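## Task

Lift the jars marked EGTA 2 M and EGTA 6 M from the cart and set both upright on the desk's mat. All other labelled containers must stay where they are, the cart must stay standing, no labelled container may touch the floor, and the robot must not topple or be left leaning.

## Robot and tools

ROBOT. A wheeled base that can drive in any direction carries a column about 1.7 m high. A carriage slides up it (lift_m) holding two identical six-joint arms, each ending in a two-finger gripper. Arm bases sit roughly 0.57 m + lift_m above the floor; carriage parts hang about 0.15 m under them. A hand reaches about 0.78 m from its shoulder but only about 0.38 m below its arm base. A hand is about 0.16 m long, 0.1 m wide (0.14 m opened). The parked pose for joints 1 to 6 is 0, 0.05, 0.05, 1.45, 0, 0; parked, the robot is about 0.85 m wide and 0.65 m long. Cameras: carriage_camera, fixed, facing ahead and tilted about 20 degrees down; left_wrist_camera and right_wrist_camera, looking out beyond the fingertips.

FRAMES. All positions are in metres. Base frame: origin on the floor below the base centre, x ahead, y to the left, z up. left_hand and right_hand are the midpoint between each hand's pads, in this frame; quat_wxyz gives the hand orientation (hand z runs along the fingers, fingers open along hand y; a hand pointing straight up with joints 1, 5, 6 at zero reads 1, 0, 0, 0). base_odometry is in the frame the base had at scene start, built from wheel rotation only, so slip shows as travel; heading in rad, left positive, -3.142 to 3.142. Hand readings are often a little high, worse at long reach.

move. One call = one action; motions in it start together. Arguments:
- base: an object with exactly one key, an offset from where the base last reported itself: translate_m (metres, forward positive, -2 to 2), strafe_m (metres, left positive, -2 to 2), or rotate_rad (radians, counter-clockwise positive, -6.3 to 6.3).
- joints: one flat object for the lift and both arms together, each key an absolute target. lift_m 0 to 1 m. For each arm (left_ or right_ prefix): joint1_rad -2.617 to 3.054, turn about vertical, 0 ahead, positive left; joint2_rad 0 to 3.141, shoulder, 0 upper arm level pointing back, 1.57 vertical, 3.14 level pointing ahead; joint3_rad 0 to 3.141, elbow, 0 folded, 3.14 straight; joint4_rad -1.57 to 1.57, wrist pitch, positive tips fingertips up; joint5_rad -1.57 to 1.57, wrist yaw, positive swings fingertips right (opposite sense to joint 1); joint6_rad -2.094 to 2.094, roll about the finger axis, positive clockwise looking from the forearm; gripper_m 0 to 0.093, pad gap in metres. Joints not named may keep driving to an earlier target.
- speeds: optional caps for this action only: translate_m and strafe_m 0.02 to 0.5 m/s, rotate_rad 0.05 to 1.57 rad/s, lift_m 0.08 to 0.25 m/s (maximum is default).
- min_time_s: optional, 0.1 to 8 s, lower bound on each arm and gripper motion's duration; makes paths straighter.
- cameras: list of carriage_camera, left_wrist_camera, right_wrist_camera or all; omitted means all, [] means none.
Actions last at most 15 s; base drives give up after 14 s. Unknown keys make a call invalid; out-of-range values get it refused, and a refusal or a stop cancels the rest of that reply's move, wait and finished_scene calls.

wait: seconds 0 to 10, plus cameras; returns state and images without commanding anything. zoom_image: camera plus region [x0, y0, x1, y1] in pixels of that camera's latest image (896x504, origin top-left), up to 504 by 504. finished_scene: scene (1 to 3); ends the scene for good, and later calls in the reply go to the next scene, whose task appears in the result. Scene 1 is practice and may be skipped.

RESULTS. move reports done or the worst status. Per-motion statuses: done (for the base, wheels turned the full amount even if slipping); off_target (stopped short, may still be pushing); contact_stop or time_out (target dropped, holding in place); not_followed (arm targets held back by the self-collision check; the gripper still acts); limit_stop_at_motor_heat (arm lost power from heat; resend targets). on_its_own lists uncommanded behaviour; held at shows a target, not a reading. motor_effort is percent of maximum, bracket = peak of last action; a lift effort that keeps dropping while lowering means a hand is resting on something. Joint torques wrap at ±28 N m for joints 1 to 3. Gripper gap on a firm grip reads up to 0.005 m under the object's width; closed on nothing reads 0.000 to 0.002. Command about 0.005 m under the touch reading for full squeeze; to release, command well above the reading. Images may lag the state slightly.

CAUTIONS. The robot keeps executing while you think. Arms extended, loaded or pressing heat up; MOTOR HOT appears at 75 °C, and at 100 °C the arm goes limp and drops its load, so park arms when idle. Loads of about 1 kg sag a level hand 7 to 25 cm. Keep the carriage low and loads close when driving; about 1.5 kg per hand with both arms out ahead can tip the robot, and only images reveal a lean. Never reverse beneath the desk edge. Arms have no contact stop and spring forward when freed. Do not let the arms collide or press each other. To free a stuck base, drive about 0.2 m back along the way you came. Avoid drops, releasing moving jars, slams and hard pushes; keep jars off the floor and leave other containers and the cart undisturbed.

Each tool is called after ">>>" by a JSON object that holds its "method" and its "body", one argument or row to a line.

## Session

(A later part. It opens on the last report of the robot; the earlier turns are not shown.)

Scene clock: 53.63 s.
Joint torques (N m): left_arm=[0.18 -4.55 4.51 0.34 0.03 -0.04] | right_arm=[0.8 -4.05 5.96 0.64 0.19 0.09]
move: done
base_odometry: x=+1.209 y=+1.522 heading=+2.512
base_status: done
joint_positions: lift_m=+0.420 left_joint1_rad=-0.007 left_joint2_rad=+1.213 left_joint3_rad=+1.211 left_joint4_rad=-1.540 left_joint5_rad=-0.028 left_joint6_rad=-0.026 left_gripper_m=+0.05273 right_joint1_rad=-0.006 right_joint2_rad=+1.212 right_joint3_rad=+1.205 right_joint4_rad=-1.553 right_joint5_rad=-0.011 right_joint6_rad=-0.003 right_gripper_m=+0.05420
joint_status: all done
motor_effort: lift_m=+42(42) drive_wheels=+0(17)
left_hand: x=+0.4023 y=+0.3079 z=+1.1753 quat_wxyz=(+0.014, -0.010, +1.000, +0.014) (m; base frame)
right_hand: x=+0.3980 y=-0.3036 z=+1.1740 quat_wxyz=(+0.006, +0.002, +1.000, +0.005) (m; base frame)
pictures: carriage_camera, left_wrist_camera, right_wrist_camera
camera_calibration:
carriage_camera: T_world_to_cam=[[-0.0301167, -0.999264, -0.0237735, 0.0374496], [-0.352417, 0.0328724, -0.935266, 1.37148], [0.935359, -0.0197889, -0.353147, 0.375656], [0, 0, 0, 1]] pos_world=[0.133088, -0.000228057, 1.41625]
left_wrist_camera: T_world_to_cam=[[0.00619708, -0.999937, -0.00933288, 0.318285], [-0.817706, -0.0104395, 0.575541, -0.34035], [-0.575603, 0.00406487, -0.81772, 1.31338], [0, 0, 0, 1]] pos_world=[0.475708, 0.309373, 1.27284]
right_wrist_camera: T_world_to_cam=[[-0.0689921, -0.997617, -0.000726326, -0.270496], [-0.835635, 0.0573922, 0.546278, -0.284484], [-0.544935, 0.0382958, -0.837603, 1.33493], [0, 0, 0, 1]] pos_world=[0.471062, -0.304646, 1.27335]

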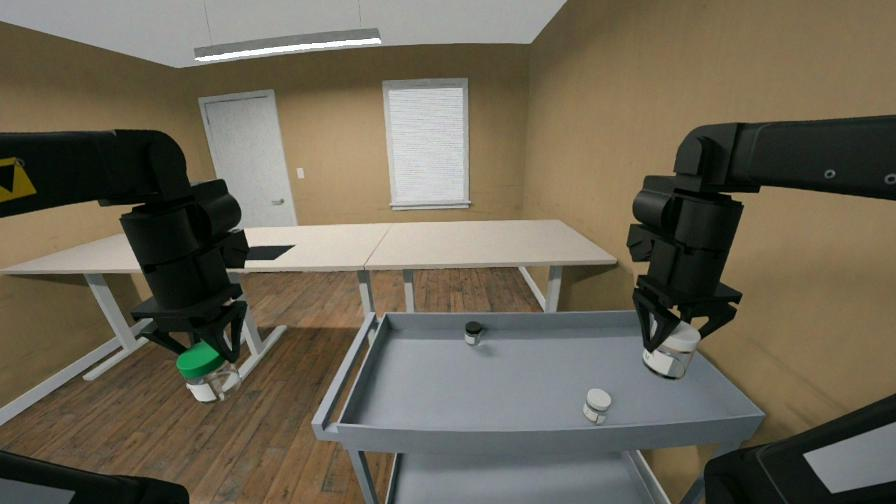

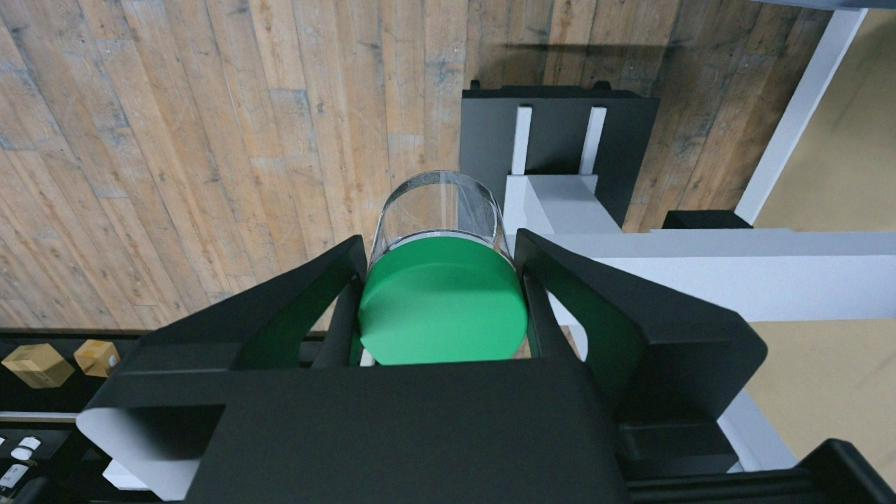

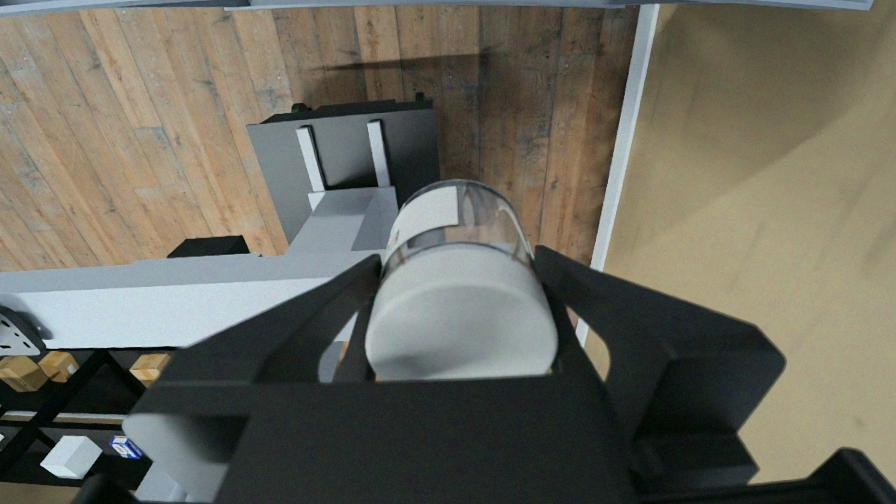

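>>> {"method": "move", "body": {
  "base": {"strafe_m":1.32},
  "cameras": ["carriage_camera"]
}}

Scene clock: 59.57 s.
Joint torques (N m): left_arm=[-0.03 -4.51 4.48 0.34 0.01 -0.03] | right_arm=[0.72 -4.1 5.97 0.61 0.18 0.09]
move: done
base_odometry: x=+0.432 y=+0.455 heading=+2.512
base_status: done
joint_positions: lift_m=+0.420 left_joint1_rad=-0.005 left_joint2_rad=+1.213 left_joint3_rad=+1.211 left_joint4_rad=-1.540 left_joint5_rad=-0.026 left_joint6_rad=-0.026 left_gripper_m=+0.05273 right_joint1_rad=-0.004 right_joint2_rad=+1.212 right_joint3_rad=+1.205 right_joint4_rad=-1.551 right_joint5_rad=-0.009 right_joint6_rad=-0.003 right_gripper_m=+0.05420
joint_status: not commanded
motor_effort: lift_m=+42(43) drive_wheels=+0(18)
left_hand: x=+0.4022 y=+0.3080 z=+1.1753 quat_wxyz=(+0.014, -0.011, +1.000, +0.013) (m; base frame)
right_hand: x=+0.3985 y=-0.3034 z=+1.1740 quat_wxyz=(+0.007, +0.000, +1.000, +0.005) (m; base frame)
pictures: carriage_camera
camera_calibration:
carriage_camera: T_world_to_cam=[[-0.0301167, -0.999264, -0.0237735, 0.0374496], [-0.352417, 0.0328724, -0.935266, 1.37148], [0.935359, -0.0197889, -0.353147, 0.375656], [0, 0, 0, 1]] pos_world=[0.133088, -0.000228057, 1.41625]

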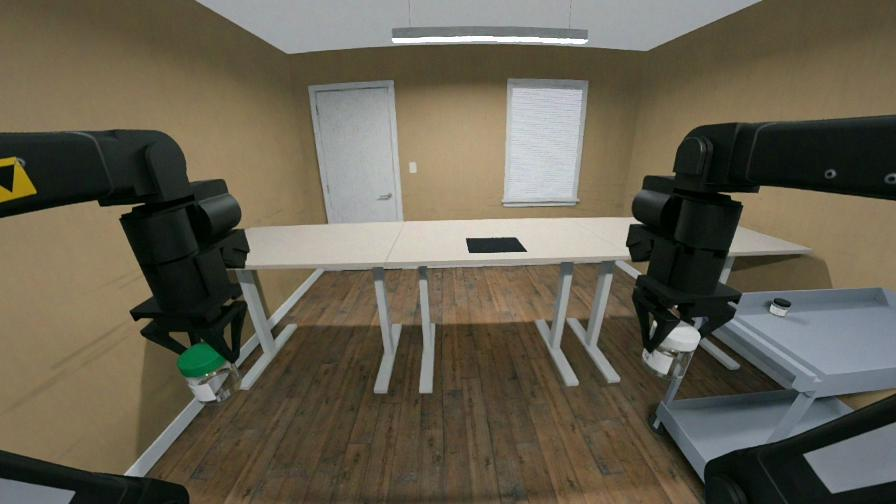

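>>> {"method": "move", "body": {
  "base": {"strafe_m":-0.31},
  "cameras": []
}}

>>> {"method": "move", "body": {
  "base": {"translate_m":1.2},
  "cameras": ["carriage_camera"]
}}

Scene clock: 63.13 s.
Joint torques (N m): left_arm=[-0.24 -4.27 4.46 0.34 0 -0.04] | right_arm=[0.42 -3.93 5.96 0.55 0.15 0.1]
move: done
base_odometry: x=+0.614 y=+0.705 heading=+2.512
base_status: done
joint_positions: lift_m=+0.420 left_joint1_rad=-0.004 left_joint2_rad=+1.211 left_joint3_rad=+1.211 left_joint4_rad=-1.540 left_joint5_rad=-0.025 left_joint6_rad=-0.026 left_gripper_m=+0.05272 right_joint1_rad=-0.003 right_joint2_rad=+1.210 right_joint3_rad=+1.205 right_joint4_rad=-1.546 right_joint5_rad=-0.007 right_joint6_rad=-0.003 right_gripper_m=+0.05420
joint_status: not commanded
motor_effort: lift_m=+41(43) drive_wheels=+1(18)
left_hand: x=+0.4020 y=+0.3079 z=+1.1757 quat_wxyz=(+0.015, -0.011, +1.000, +0.012) (m; base frame)
right_hand: x=+0.3994 y=-0.3037 z=+1.1744 quat_wxyz=(+0.010, +0.000, +1.000, +0.003) (m; base frame)
pictures: none
No camera images: "cameras" was empty.

Scene clock: 67.83 s.
Joint torques (N m): left_arm=[-0.08 -3.77 4.79 0.32 0 -0.04] | right_arm=[0.44 -3.34 6.39 0.5 0.15 0.09]
move: done
base_odometry: x=-0.355 y=+1.413 heading=+2.512
base_status: done
joint_positions: lift_m=+0.420 left_joint1_rad=-0.004 left_joint2_rad=+1.206 left_joint3_rad=+1.207 left_joint4_rad=-1.538 left_joint5_rad=-0.025 left_joint6_rad=-0.026 left_gripper_m=+0.05272 right_joint1_rad=-0.003 right_joint2_rad=+1.205 right_joint3_rad=+1.201 right_joint4_rad=-1.537 right_joint5_rad=-0.007 right_joint6_rad=-0.003 right_gripper_m=+0.05420
joint_status: not commanded
motor_effort: lift_m=+39(43) drive_wheels=+16(100)
left_hand: x=+0.4014 y=+0.3079 z=+1.1758 quat_wxyz=(+0.017, -0.011, +1.000, +0.012) (m; base frame)
right_hand: x=+0.4005 y=-0.3037 z=+1.1744 quat_wxyz=(+0.015, +0.000, +1.000, +0.003) (m; base frame)
pictures: carriage_camera
camera_calibration:
carriage_camera: T_world_to_cam=[[-0.0301167, -0.999264, -0.0237735, 0.0374566], [-0.352417, 0.0328724, -0.935266, 1.37176], [0.935359, -0.0197889, -0.353147, 0.375761], [0, 0, 0, 1]] pos_world=[0.133088, -0.000228057, 1.41655]

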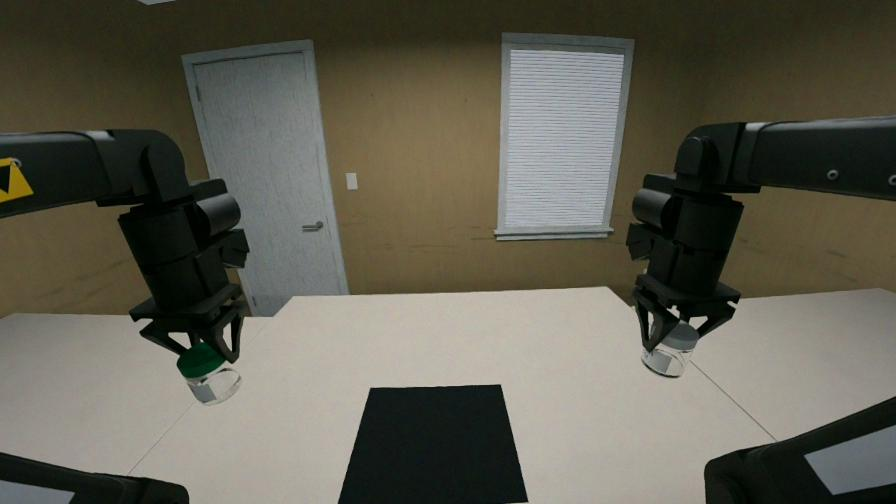

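>>> {"method": "move", "body": {
  "base": {"strafe_m":0.035},
  "joints": {"left_joint1_rad":-0.505,"right_joint1_rad":0.51,"left_joint2_rad":2.35,"left_joint3_rad":2.34,"right_joint2_rad":2.35,"right_joint3_rad":2.34,"right_joint4_rad":-1.54,"left_joint4_rad":-1.54,"left_joint6_rad":-0.48,"right_joint6_rad":0.48},
  "min_time_s": 1.5,
  "cameras": []
}}

>>> {"method": "move", "body": {
  "joints": {"lift_m":0.15}
}}

Scene clock: 70.70 s.
Joint torques (N m): left_arm=[-0.58 -13.64 8.03 0.18 -0.02 -0.2] | right_arm=[0.39 -11.04 8.51 0.35 0.18 0.1]
move: done
base_odometry: x=-0.375 y=+1.384 heading=+2.511
base_status: done
joint_positions: lift_m=+0.420 left_joint1_rad=-0.503 left_joint2_rad=+2.346 left_joint3_rad=+2.307 left_joint4_rad=-1.531 left_joint5_rad=-0.026 left_joint6_rad=-0.462 left_gripper_m=+0.05272 right_joint1_rad=+0.508 right_joint2_rad=+2.339 right_joint3_rad=+2.317 right_joint4_rad=-1.529 right_joint5_rad=-0.006 right_joint6_rad=+0.470 right_gripper_m=+0.05420
joint_status: all done
motor_effort: lift_m=+38(39) drive_wheels=+6(23)
left_hand: x=+0.6208 y=+0.0905 z=+1.1080 quat_wxyz=(+0.007, +0.020, +1.000, +0.011) (m; base frame)
right_hand: x=+0.6190 y=-0.0823 z=+1.1131 quat_wxyz=(+0.007, -0.019, +1.000, +0.007) (m; base frame)
pictures: none
No camera images: "cameras" was empty.

Scene clock: 71.80 s.
Joint torques (N m): left_arm=[-0.44 -15.69 7.05 0.25 -0.03 -0.17] | right_arm=[0.4 -12.68 7.71 0.4 0.19 0.14]
move: contact_stop
base_odometry: x=-0.375 y=+1.384 heading=+2.511
base_status: not commanded
joint_positions: lift_m=+0.381 left_joint1_rad=-0.506 left_joint2_rad=+2.367 left_joint3_rad=+2.317 left_joint4_rad=-1.538 left_joint5_rad=-0.025 left_joint6_rad=-0.465 left_gripper_m=+0.05271 right_joint1_rad=+0.511 right_joint2_rad=+2.357 right_joint3_rad=+2.326 right_joint4_rad=-1.537 right_joint5_rad=-0.005 right_joint6_rad=+0.474 right_gripper_m=+0.05420
joint_status: lift_m contact_stop (moved -0.039 of -0.270)
on_its_own: lift_m is held at +0.381, not at your +0.150, since a contact_stop
motor_effort: lift_m=+39(41) drive_wheels=+18(40)
left_hand: x=+0.6201 y=+0.0891 z=+1.0622 quat_wxyz=(-0.002, +0.020, +1.000, +0.015) (m; base frame)
right_hand: x=+0.6184 y=-0.0816 z=+1.0686 quat_wxyz=(+0.000, -0.018, +1.000, +0.003) (m; base frame)
pictures: carriage_camera, left_wrist_camera, right_wrist_camera
camera_calibration:
carriage_camera: T_world_to_cam=[[-0.0301167, -0.999264, -0.0237735, 0.0365322], [-0.352417, 0.0328724, -0.935266, 1.33539], [0.935359, -0.0197889, -0.353147, 0.362029], [0, 0, 0, 1]] pos_world=[0.133088, -0.000228057, 1.37767]
left_wrist_camera: T_world_to_cam=[[-0.054141, -0.998455, -0.0125125, 0.137748], [-0.797397, 0.0356895, 0.602399, -0.144678], [-0.601021, 0.0425919, -0.798097, 1.3387], [0, 0, 0, 1]] pos_world=[0.696679, 0.085681, 1.15729]
right_wrist_camera: T_world_to_cam=[[-0.028984, -0.999566, 0.0051879, -0.0651283], [-0.831048, 0.0269809, 0.555545, -0.0707326], [-0.555445, 0.0117905, -0.83147, 1.35602], [0, 0, 0, 1]] pos_world=[0.692527, -0.0791799, 1.16713]

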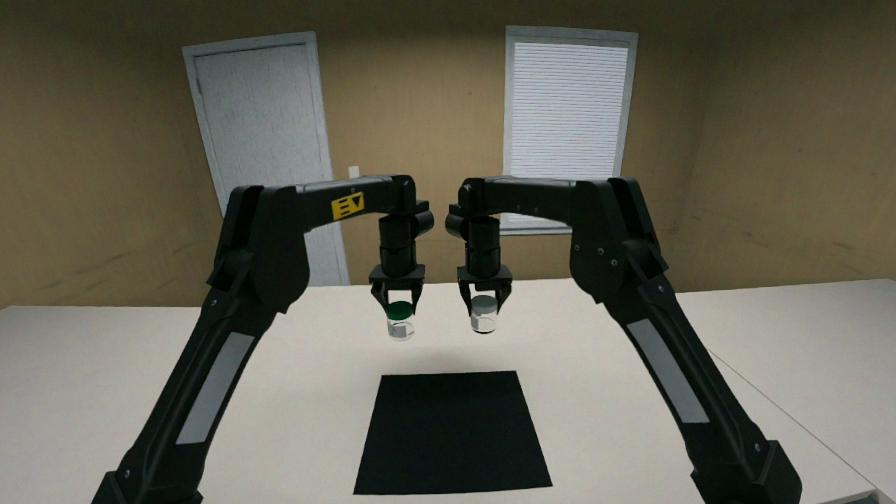

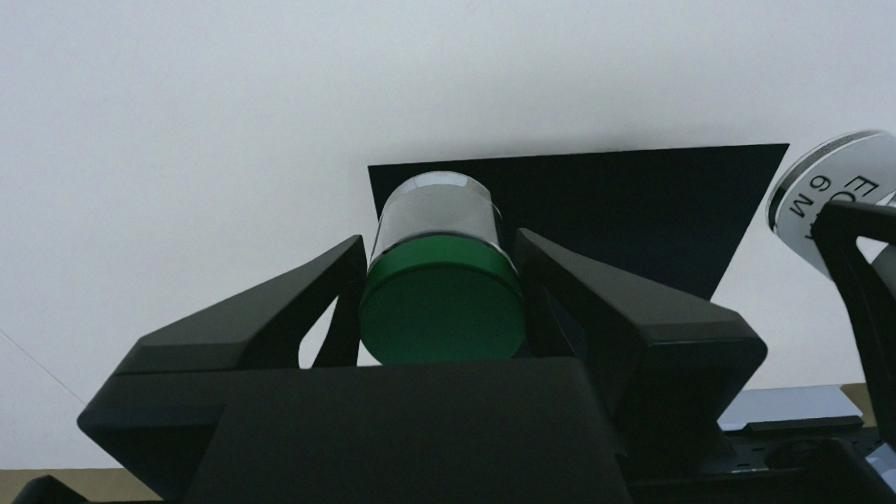

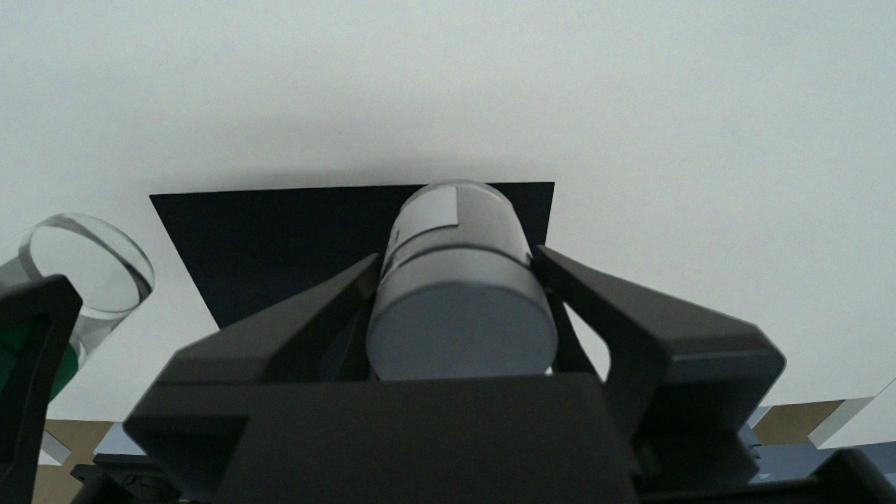

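>>> {"method": "move", "body": {
  "joints": {"lift_m":0.42},
  "cameras": []
}}

>>> {"method": "move", "body": {
  "base": {"translate_m":-0.17},
  "speeds": {"translate_m":0.25}
}}

Scene clock: 75.27 s.
Joint torques (N m): left_arm=[-0.27 -15.95 6.97 0.22 -0.02 -0.17] | right_arm=[0.18 -12.83 7.34 0.4 0.17 0.13]
move: done
base_odometry: x=-0.375 y=+1.384 heading=+2.511
base_status: not commanded
joint_positions: lift_m=+0.420 left_joint1_rad=-0.506 left_joint2_rad=+2.367 left_joint3_rad=+2.320 left_joint4_rad=-1.538 left_joint5_rad=-0.025 left_joint6_rad=-0.465 left_gripper_m=+0.05271 right_joint1_rad=+0.511 right_joint2_rad=+2.357 right_joint3_rad=+2.330 right_joint4_rad=-1.537 right_joint5_rad=-0.005 right_joint6_rad=+0.474 right_gripper_m=+0.05420
joint_status: all done
motor_effort: lift_m=+42(51) drive_wheels=+18(18)
left_hand: x=+0.6206 y=+0.0888 z=+1.1017 quat_wxyz=(+0.000, +0.020, +1.000, +0.015) (m; base frame)
right_hand: x=+0.6190 y=-0.0813 z=+1.1082 quat_wxyz=(+0.001, -0.018, +1.000, +0.004) (m; base frame)
pictures: none
No camera images: "cameras" was empty.

Scene clock: 77.20 s.
Joint torques (N m): left_arm=[-0.17 -15.83 7.05 0.23 -0.02 -0.17] | right_arm=[0.16 -12.62 7.43 0.4 0.17 0.13]
move: done
base_odometry: x=-0.238 y=+1.284 heading=+2.512
base_status: done
joint_positions: lift_m=+0.420 left_joint1_rad=-0.507 left_joint2_rad=+2.367 left_joint3_rad=+2.320 left_joint4_rad=-1.539 left_joint5_rad=-0.025 left_joint6_rad=-0.465 left_gripper_m=+0.05271 right_joint1_rad=+0.512 right_joint2_rad=+2.357 right_joint3_rad=+2.330 right_joint4_rad=-1.537 right_joint5_rad=-0.005 right_joint6_rad=+0.474 right_gripper_m=+0.05420
joint_status: not commanded
motor_effort: lift_m=+42(43) drive_wheels=+0(16)
left_hand: x=+0.6202 y=+0.0884 z=+1.1017 quat_wxyz=(-0.001, +0.021, +1.000, +0.015) (m; base frame)
right_hand: x=+0.6187 y=-0.0809 z=+1.1082 quat_wxyz=(+0.001, -0.019, +1.000, +0.004) (m; base frame)
pictures: carriage_camera, left_wrist_camera, right_wrist_camera
camera_calibration:
carriage_camera: T_world_to_cam=[[-0.0301167, -0.999264, -0.0237735, 0.0374494], [-0.352417, 0.0328724, -0.935266, 1.37147], [0.935359, -0.0197889, -0.353147, 0.375653], [0, 0, 0, 1]] pos_world=[0.133088, -0.000228057, 1.41624]
left_wrist_camera: T_world_to_cam=[[-0.0552558, -0.998408, -0.0113468, 0.136994], [-0.79876, 0.037382, 0.600488, -0.165546], [-0.599107, 0.0422438, -0.799553, 1.37077], [0, 0, 0, 1]] pos_world=[0.696574, 0.0850575, 1.19696]
right_wrist_camera: T_world_to_cam=[[-0.027853, -0.999606, 0.00342413, -0.0633055], [-0.832738, 0.025098, 0.553098, -0.0888508], [-0.552966, 0.012554, -0.833109, 1.38939], [0, 0, 0, 1]] pos_world=[0.692534, -0.078493, 1.20688]

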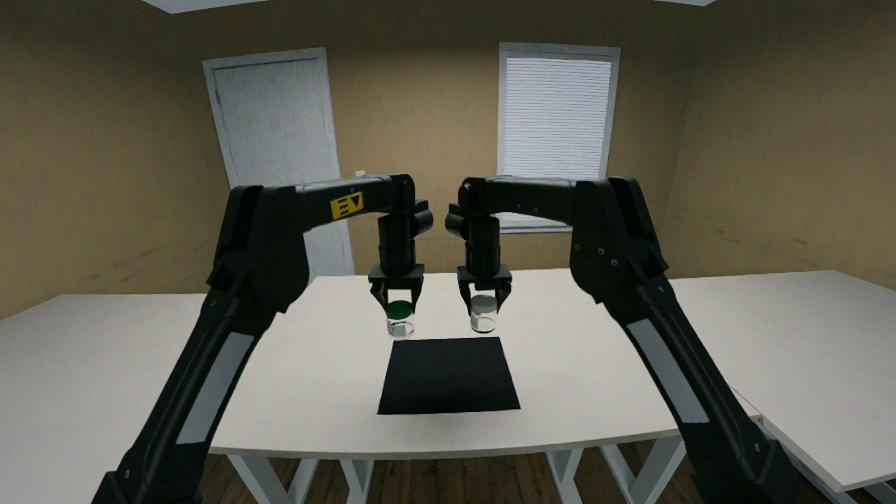

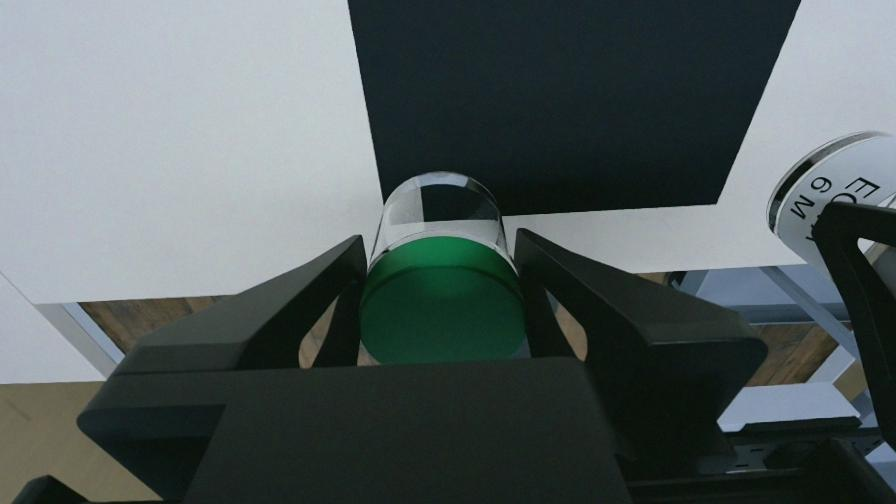

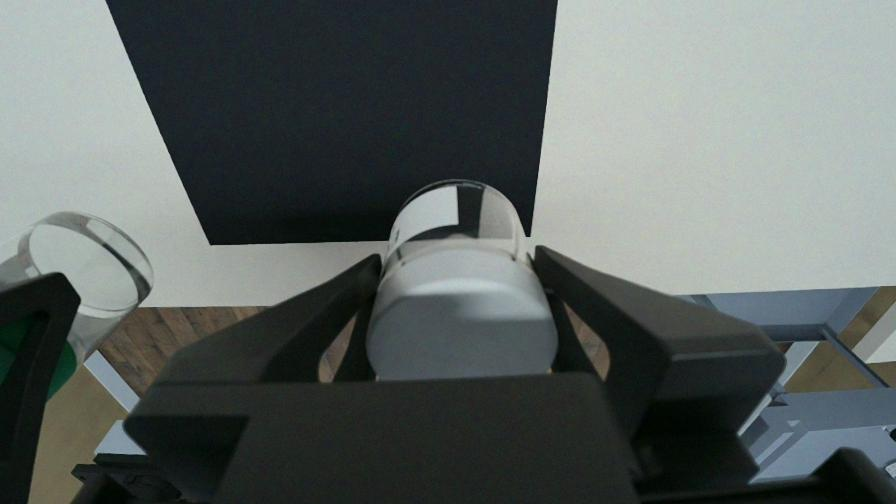

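>>> {"method": "move", "body": {
  "joints": {"lift_m":0.3}
}}

Scene clock: 79.40 s.
Joint torques (N m): left_arm=[-0.42 -15.97 6.87 0.23 -0.05 -0.17] | right_arm=[-0.02 -12.68 7.25 0.41 0.17 0.12]
move: done
base_odometry: x=-0.238 y=+1.284 heading=+2.512
base_status: not commanded
joint_positions: lift_m=+0.300 left_joint1_rad=-0.507 left_joint2_rad=+2.367 left_joint3_rad=+2.321 left_joint4_rad=-1.539 left_joint5_rad=-0.025 left_joint6_rad=-0.465 left_gripper_m=+0.05271 right_joint1_rad=+0.512 right_joint2_rad=+2.357 right_joint3_rad=+2.331 right_joint4_rad=-1.537 right_joint5_rad=-0.005 right_joint6_rad=+0.474 right_gripper_m=+0.05420
joint_status: all done
motor_effort: lift_m=+37(37) drive_wheels=+0(5)
left_hand: x=+0.6203 y=+0.0884 z=+0.9824 quat_wxyz=(+0.000, +0.021, +1.000, +0.015) (m; base frame)
right_hand: x=+0.6189 y=-0.0808 z=+0.9889 quat_wxyz=(+0.002, -0.019, +1.000, +0.004) (m; base frame)
pictures: carriage_camera, left_wrist_camera, right_wrist_camera
camera_calibration:
carriage_camera: T_world_to_cam=[[-0.0301167, -0.999264, -0.0237735, 0.0346072], [-0.352417, 0.0328724, -0.935266, 1.25966], [0.935359, -0.0197889, -0.353147, 0.333434], [0, 0, 0, 1]] pos_world=[0.133088, -0.000228057, 1.29669]
left_wrist_camera: T_world_to_cam=[[-0.0552483, -0.998412, -0.0110137, 0.135242], [-0.79916, 0.0376044, 0.599941, -0.0929948], [-0.598574, 0.0419475, -0.799968, 1.27551], [0, 0, 0, 1]] pos_world=[0.696642, 0.0850197, 1.07765]
right_wrist_camera: T_world_to_cam=[[-0.0278561, -0.999608, 0.0028362, -0.0622007], [-0.83329, 0.0247883, 0.552281, -0.0216027], [-0.552135, 0.013021, -0.833653, 1.2902], [0, 0, 0, 1]] pos_world=[0.692628, -0.0784405, 1.08768]

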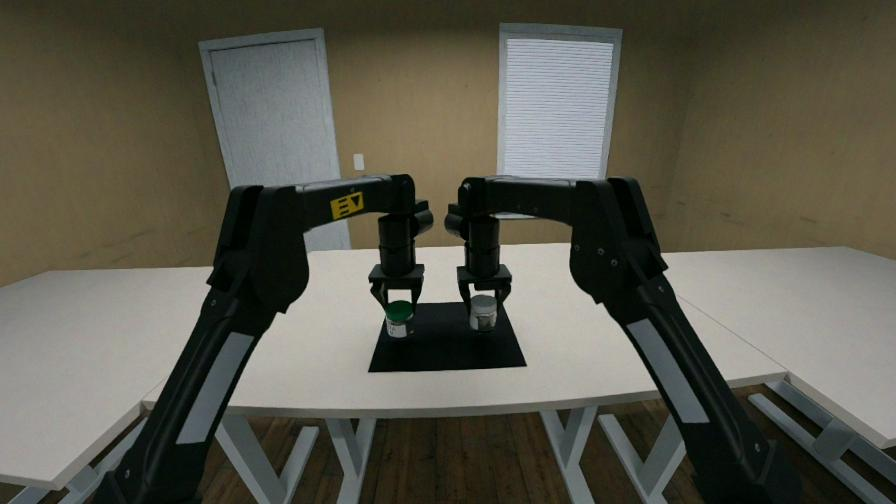

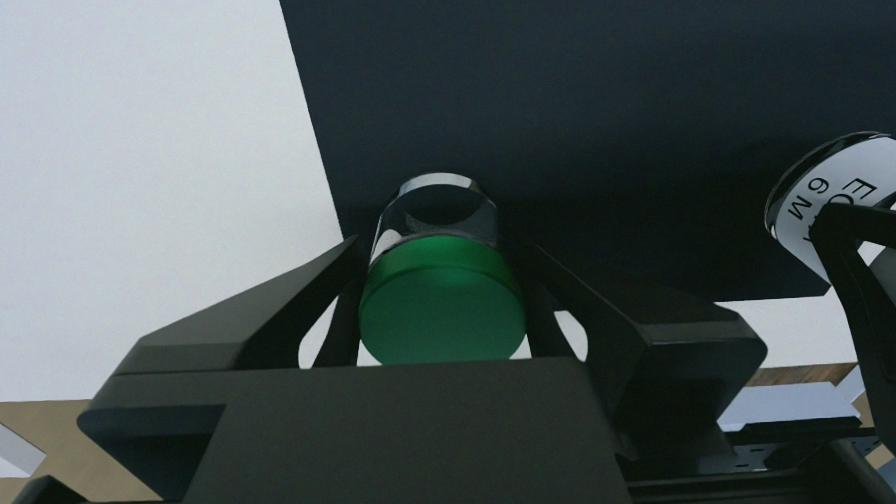

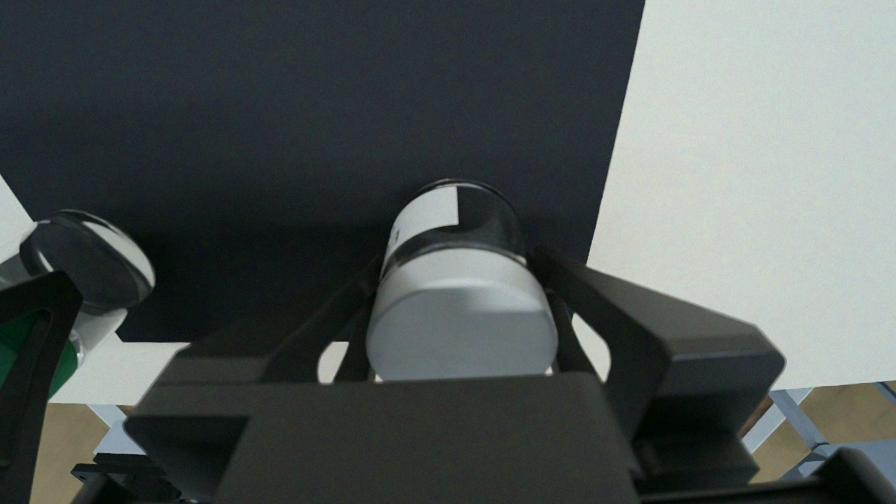

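>>> {"method": "move", "body": {
  "joints": {"lift_m":0.283},
  "speeds": {"lift_m":0.08},
  "cameras": ["left_wrist_camera","right_wrist_camera"]
}}

>>> {"method": "move", "body": {
  "joints": {"lift_m":0.274},
  "speeds": {"lift_m":0.08},
  "cameras": ["carriage_camera","left_wrist_camera","right_wrist_camera"]
}}

Scene clock: 80.53 s.
Joint torques (N m): left_arm=[-0.42 -15.97 6.76 0.24 -0.02 -0.17] | right_arm=[0.05 -12.78 7.34 0.39 0.17 0.13]
move: done
base_odometry: x=-0.238 y=+1.284 heading=+2.512
base_status: not commanded
joint_positions: lift_m=+0.283 left_joint1_rad=-0.507 left_joint2_rad=+2.367 left_joint3_rad=+2.321 left_joint4_rad=-1.539 left_joint5_rad=-0.025 left_joint6_rad=-0.465 left_gripper_m=+0.05271 right_joint1_rad=+0.512 right_joint2_rad=+2.357 right_joint3_rad=+2.331 right_joint4_rad=-1.537 right_joint5_rad=-0.005 right_joint6_rad=+0.474 right_gripper_m=+0.05420
joint_status: all done
motor_effort: lift_m=+37(38) drive_wheels=+5(6)
left_hand: x=+0.6203 y=+0.0884 z=+0.9654 quat_wxyz=(+0.000, +0.021, +1.000, +0.015) (m; base frame)
right_hand: x=+0.6189 y=-0.0808 z=+0.9719 quat_wxyz=(+0.002, -0.019, +1.000, +0.004) (m; base frame)
pictures: left_wrist_camera, right_wrist_camera
camera_calibration:
left_wrist_camera: T_world_to_cam=[[-0.0552483, -0.998412, -0.0110137, 0.135055], [-0.79916, 0.0376044, 0.599941, -0.0827871], [-0.598574, 0.0419475, -0.799968, 1.2619], [0, 0, 0, 1]] pos_world=[0.696642, 0.0850197, 1.06064]
right_wrist_camera: T_world_to_cam=[[-0.0278561, -0.999608, 0.0028362, -0.0621524], [-0.83329, 0.0247883, 0.552281, -0.0122058], [-0.552135, 0.013021, -0.833653, 1.27601], [0, 0, 0, 1]] pos_world=[0.692628, -0.0784405, 1.07067]

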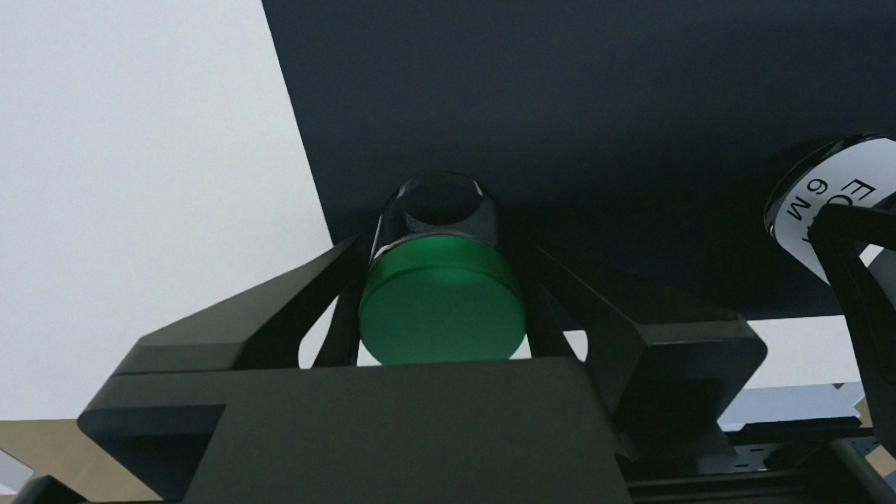

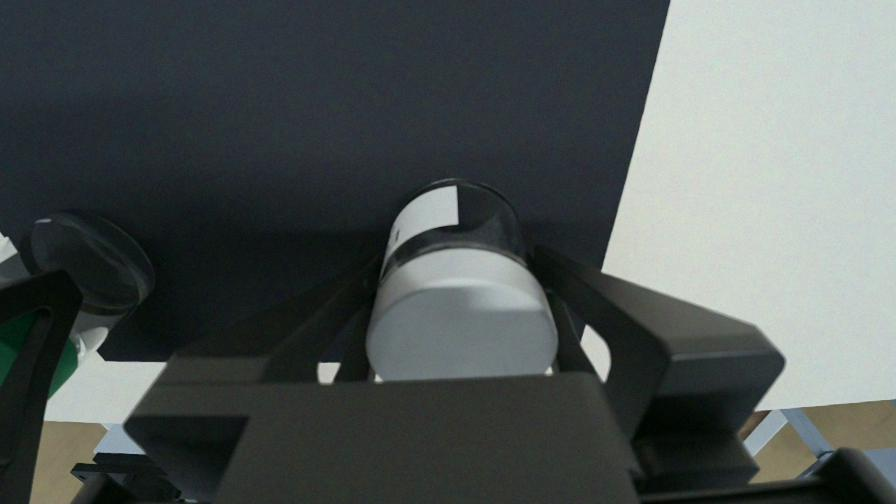

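Scene clock: 81.20 s.
Joint torques (N m): left_arm=[-0.42 -15.6 6.32 0.29 0.04 -0.17] | right_arm=[0.08 -12.64 7.08 0.45 0.19 0.12]
move: done
base_odometry: x=-0.238 y=+1.284 heading=+2.512
base_status: not commanded
joint_positions: lift_m=+0.274 left_joint1_rad=-0.507 left_joint2_rad=+2.364 left_joint3_rad=+2.326 left_joint4_rad=-1.545 left_joint5_rad=-0.024 left_joint6_rad=-0.466 left_gripper_m=+0.05271 right_joint1_rad=+0.512 right_joint2_rad=+2.357 right_joint3_rad=+2.333 right_joint4_rad=-1.540 right_joint5_rad=-0.006 right_joint6_rad=+0.474 right_gripper_m=+0.05420
joint_status: all done
motor_effort: lift_m=+33(34) drive_wheels=+4(6)
left_hand: x=+0.6198 y=+0.0883 z=+0.9592 quat_wxyz=(+0.000, +0.021, +1.000, +0.013) (m; base frame)
right_hand: x=+0.6184 y=-0.0808 z=+0.9639 quat_wxyz=(+0.001, -0.019, +1.000, +0.004) (m; base frame)
pictures: carriage_camera, left_wrist_camera, right_wrist_camera
camera_calibration:
carriage_camera: T_world_to_cam=[[-0.0301167, -0.999264, -0.0237735, 0.0339946], [-0.352417, 0.0328724, -0.935266, 1.23556], [0.935359, -0.0197889, -0.353147, 0.324334], [0, 0, 0, 1]] pos_world=[0.133088, -0.000228057, 1.27092]
left_wrist_camera: T_world_to_cam=[[-0.0548325, -0.998461, -0.00829883, 0.13204], [-0.799826, 0.0389457, 0.598967, -0.0783274], [-0.597722, 0.0394805, -0.800731, 1.25707], [0, 0, 0, 1]] pos_world=[0.695969, 0.0852576, 1.05458]
right_wrist_camera: T_world_to_cam=[[-0.0282274, -0.999599, 0.00204944, -0.0611675], [-0.832785, 0.0246507, 0.553047, -0.00923127], [-0.552876, 0.0139044, -0.833147, 1.26919], [0, 0, 0, 1]] pos_world=[0.692289, -0.0785627, 1.06265]

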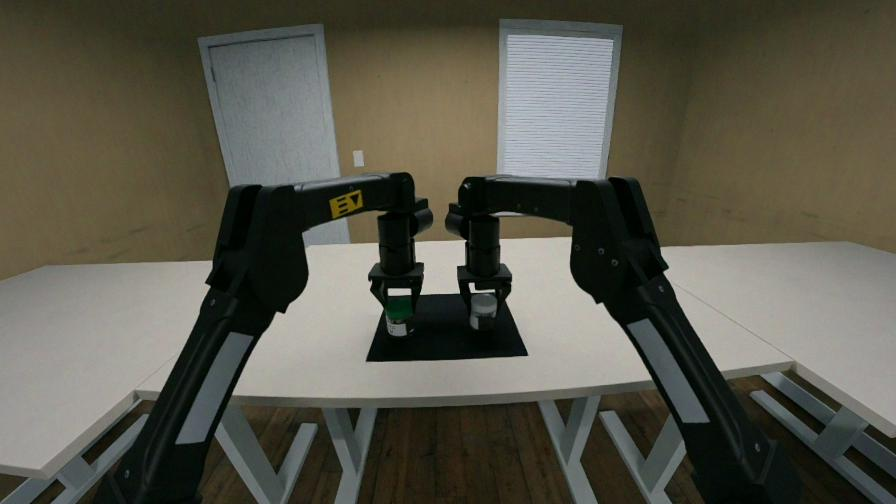

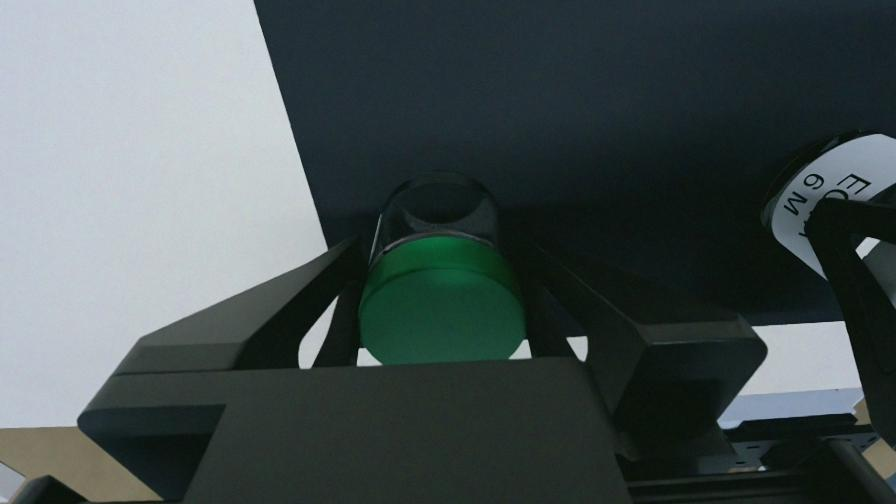

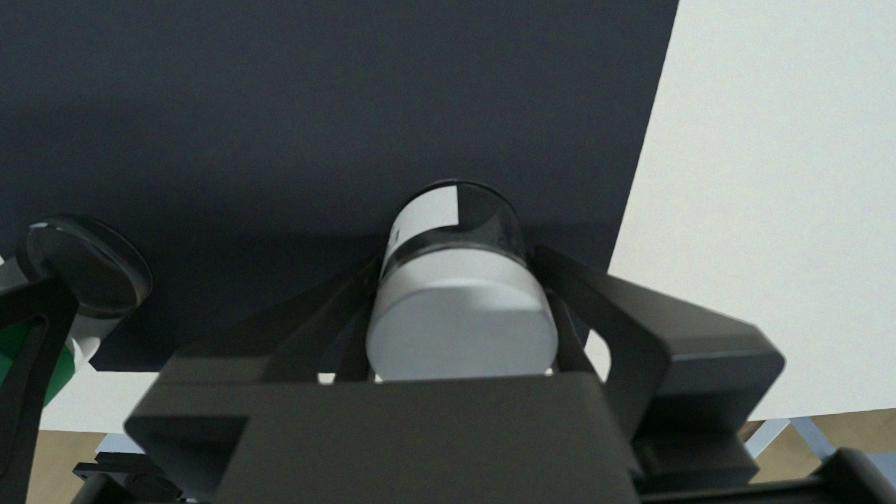

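>>> {"method": "move", "body": {
  "joints": {"lift_m":0.271},
  "speeds": {"lift_m":0.08},
  "cameras": []
}}

>>> {"method": "move", "body": {
  "joints": {"left_gripper_m":0.075,"right_gripper_m":0.075},
  "min_time_s": 1,
  "cameras": []
}}

>>> {"method": "move", "body": {
  "joints": {"lift_m":0.45}
}}

Scene clock: 82.17 s.
Joint torques (N m): left_arm=[-0.28 -15.24 6.22 0.31 -0.06 -0.17] | right_arm=[0.09 -12.44 6.75 0.52 0.18 0.13]
move: done
base_odometry: x=-0.238 y=+1.284 heading=+2.512
base_status: not commanded
joint_positions: lift_m=+0.272 left_joint1_rad=-0.507 left_joint2_rad=+2.360 left_joint3_rad=+2.329 left_joint4_rad=-1.547 left_joint5_rad=-0.024 left_joint6_rad=-0.466 left_gripper_m=+0.05271 right_joint1_rad=+0.512 right_joint2_rad=+2.355 right_joint3_rad=+2.336 right_joint4_rad=-1.545 right_joint5_rad=-0.006 right_joint6_rad=+0.474 right_gripper_m=+0.05420
joint_status: all done
motor_effort: lift_m=+32(33) drive_wheels=+5(5)
left_hand: x=+0.6198 y=+0.0883 z=+0.9587 quat_wxyz=(+0.002, +0.021, +1.000, +0.012) (m; base frame)
right_hand: x=+0.6181 y=-0.0809 z=+0.9627 quat_wxyz=(+0.002, -0.019, +1.000, +0.005) (m; base frame)
pictures: none
No camera images: "cameras" was empty.

Scene clock: 83.47 s.
Joint torques (N m): left_arm=[-0.12 -15.31 6.17 0.32 -0.04 -0.16] | right_arm=[0.02 -12.68 6.75 0.5 0.18 0.12]
move: done
base_odometry: x=-0.238 y=+1.284 heading=+2.512
base_status: not commanded
joint_positions: lift_m=+0.272 left_joint1_rad=-0.507 left_joint2_rad=+2.360 left_joint3_rad=+2.329 left_joint4_rad=-1.547 left_joint5_rad=-0.024 left_joint6_rad=-0.466 left_gripper_m=+0.07496 right_joint1_rad=+0.512 right_joint2_rad=+2.355 right_joint3_rad=+2.336 right_joint4_rad=-1.545 right_joint5_rad=-0.006 right_joint6_rad=+0.474 right_gripper_m=+0.07490
joint_status: all done
motor_effort: lift_m=+33(33) drive_wheels=+0(5)
left_hand: x=+0.6198 y=+0.0883 z=+0.9586 quat_wxyz=(+0.002, +0.021, +1.000, +0.012) (m; base frame)
right_hand: x=+0.6181 y=-0.0809 z=+0.9627 quat_wxyz=(+0.002, -0.019, +1.000, +0.005) (m; base frame)
pictures: none
No camera images: "cameras" was empty.

Scene clock: 84.73 s.
Joint torques (N m): left_arm=[-0.32 -15.3 6.19 0.31 -0.04 -0.16] | right_arm=[0.16 -12.38 6.83 0.5 0.18 0.12]
move: done
base_odometry: x=-0.238 y=+1.284 heading=+2.512
base_status: not commanded
joint_positions: lift_m=+0.450 left_joint1_rad=-0.507 left_joint2_rad=+2.361 left_joint3_rad=+2.329 left_joint4_rad=-1.547 left_joint5_rad=-0.024 left_joint6_rad=-0.466 left_gripper_m=+0.07496 right_joint1_rad=+0.512 right_joint2_rad=+2.355 right_joint3_rad=+2.336 right_joint4_rad=-1.544 right_joint5_rad=-0.006 right_joint6_rad=+0.474 right_gripper_m=+0.07490
joint_status: all done
motor_effort: lift_m=+42(51) drive_wheels=+4(5)
left_hand: x=+0.6199 y=+0.0882 z=+1.1365 quat_wxyz=(+0.002, +0.021, +1.000, +0.012) (m; base frame)
right_hand: x=+0.6181 y=-0.0809 z=+1.1407 quat_wxyz=(+0.002, -0.019, +1.000, +0.005) (m; base frame)
pictures: carriage_camera, left_wrist_camera, right_wrist_camera
camera_calibration:
carriage_camera: T_world_to_cam=[[-0.0301167, -0.999264, -0.0237735, 0.0381629], [-0.352417, 0.0328724, -0.935266, 1.39954], [0.935359, -0.0197889, -0.353147, 0.386252], [0, 0, 0, 1]] pos_world=[0.133088, -0.000228057, 1.44626]
left_wrist_camera: T_world_to_cam=[[-0.0548076, -0.998475, -0.00663192, 0.131547], [-0.801819, 0.0400527, 0.596223, -0.180195], [-0.595048, 0.0379952, -0.802791, 1.39995], [0, 0, 0, 1]] pos_world=[0.695763, 0.0853722, 1.23218]
right_wrist_camera: T_world_to_cam=[[-0.0282287, -0.9996, 0.00165724, -0.0612605], [-0.833153, 0.0244442, 0.552502, -0.106396], [-0.552322, 0.0142157, -0.83351, 1.41637], [0, 0, 0, 1]] pos_world=[0.69192, -0.07877, 1.23945]

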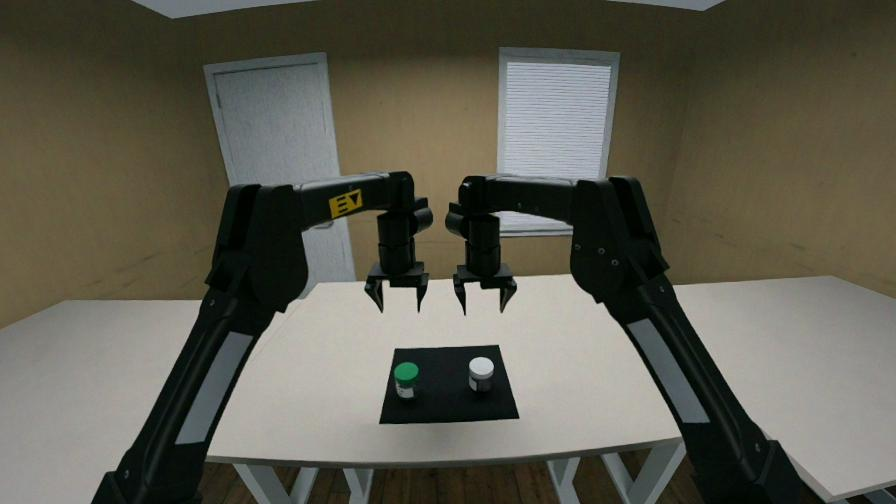

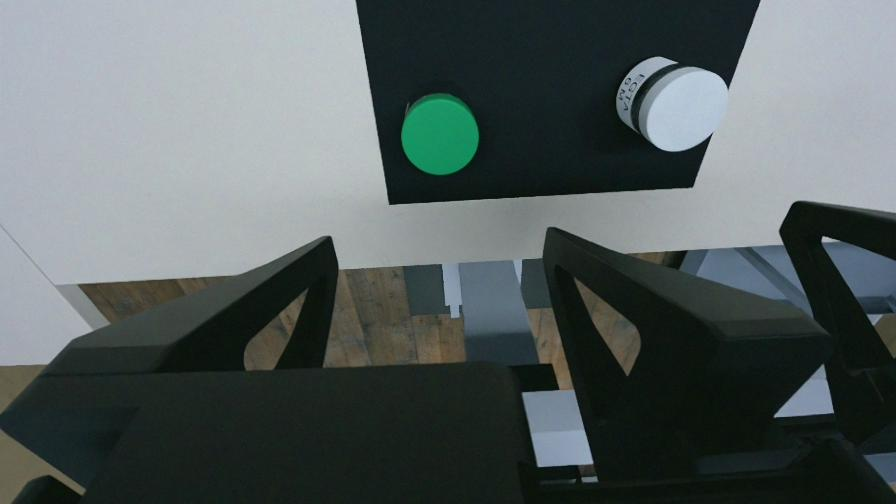

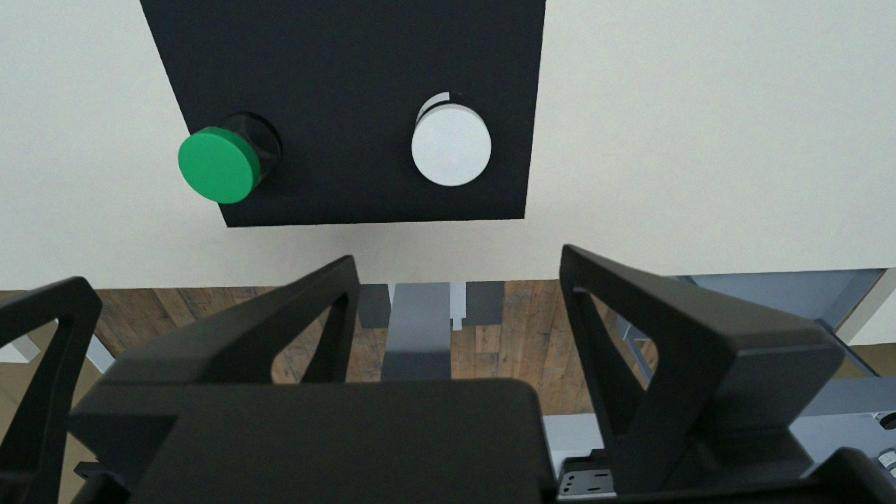

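>>> {"method": "finished_scene", "body": {
  "scene": 2
}}

The scene is finished: the task was done.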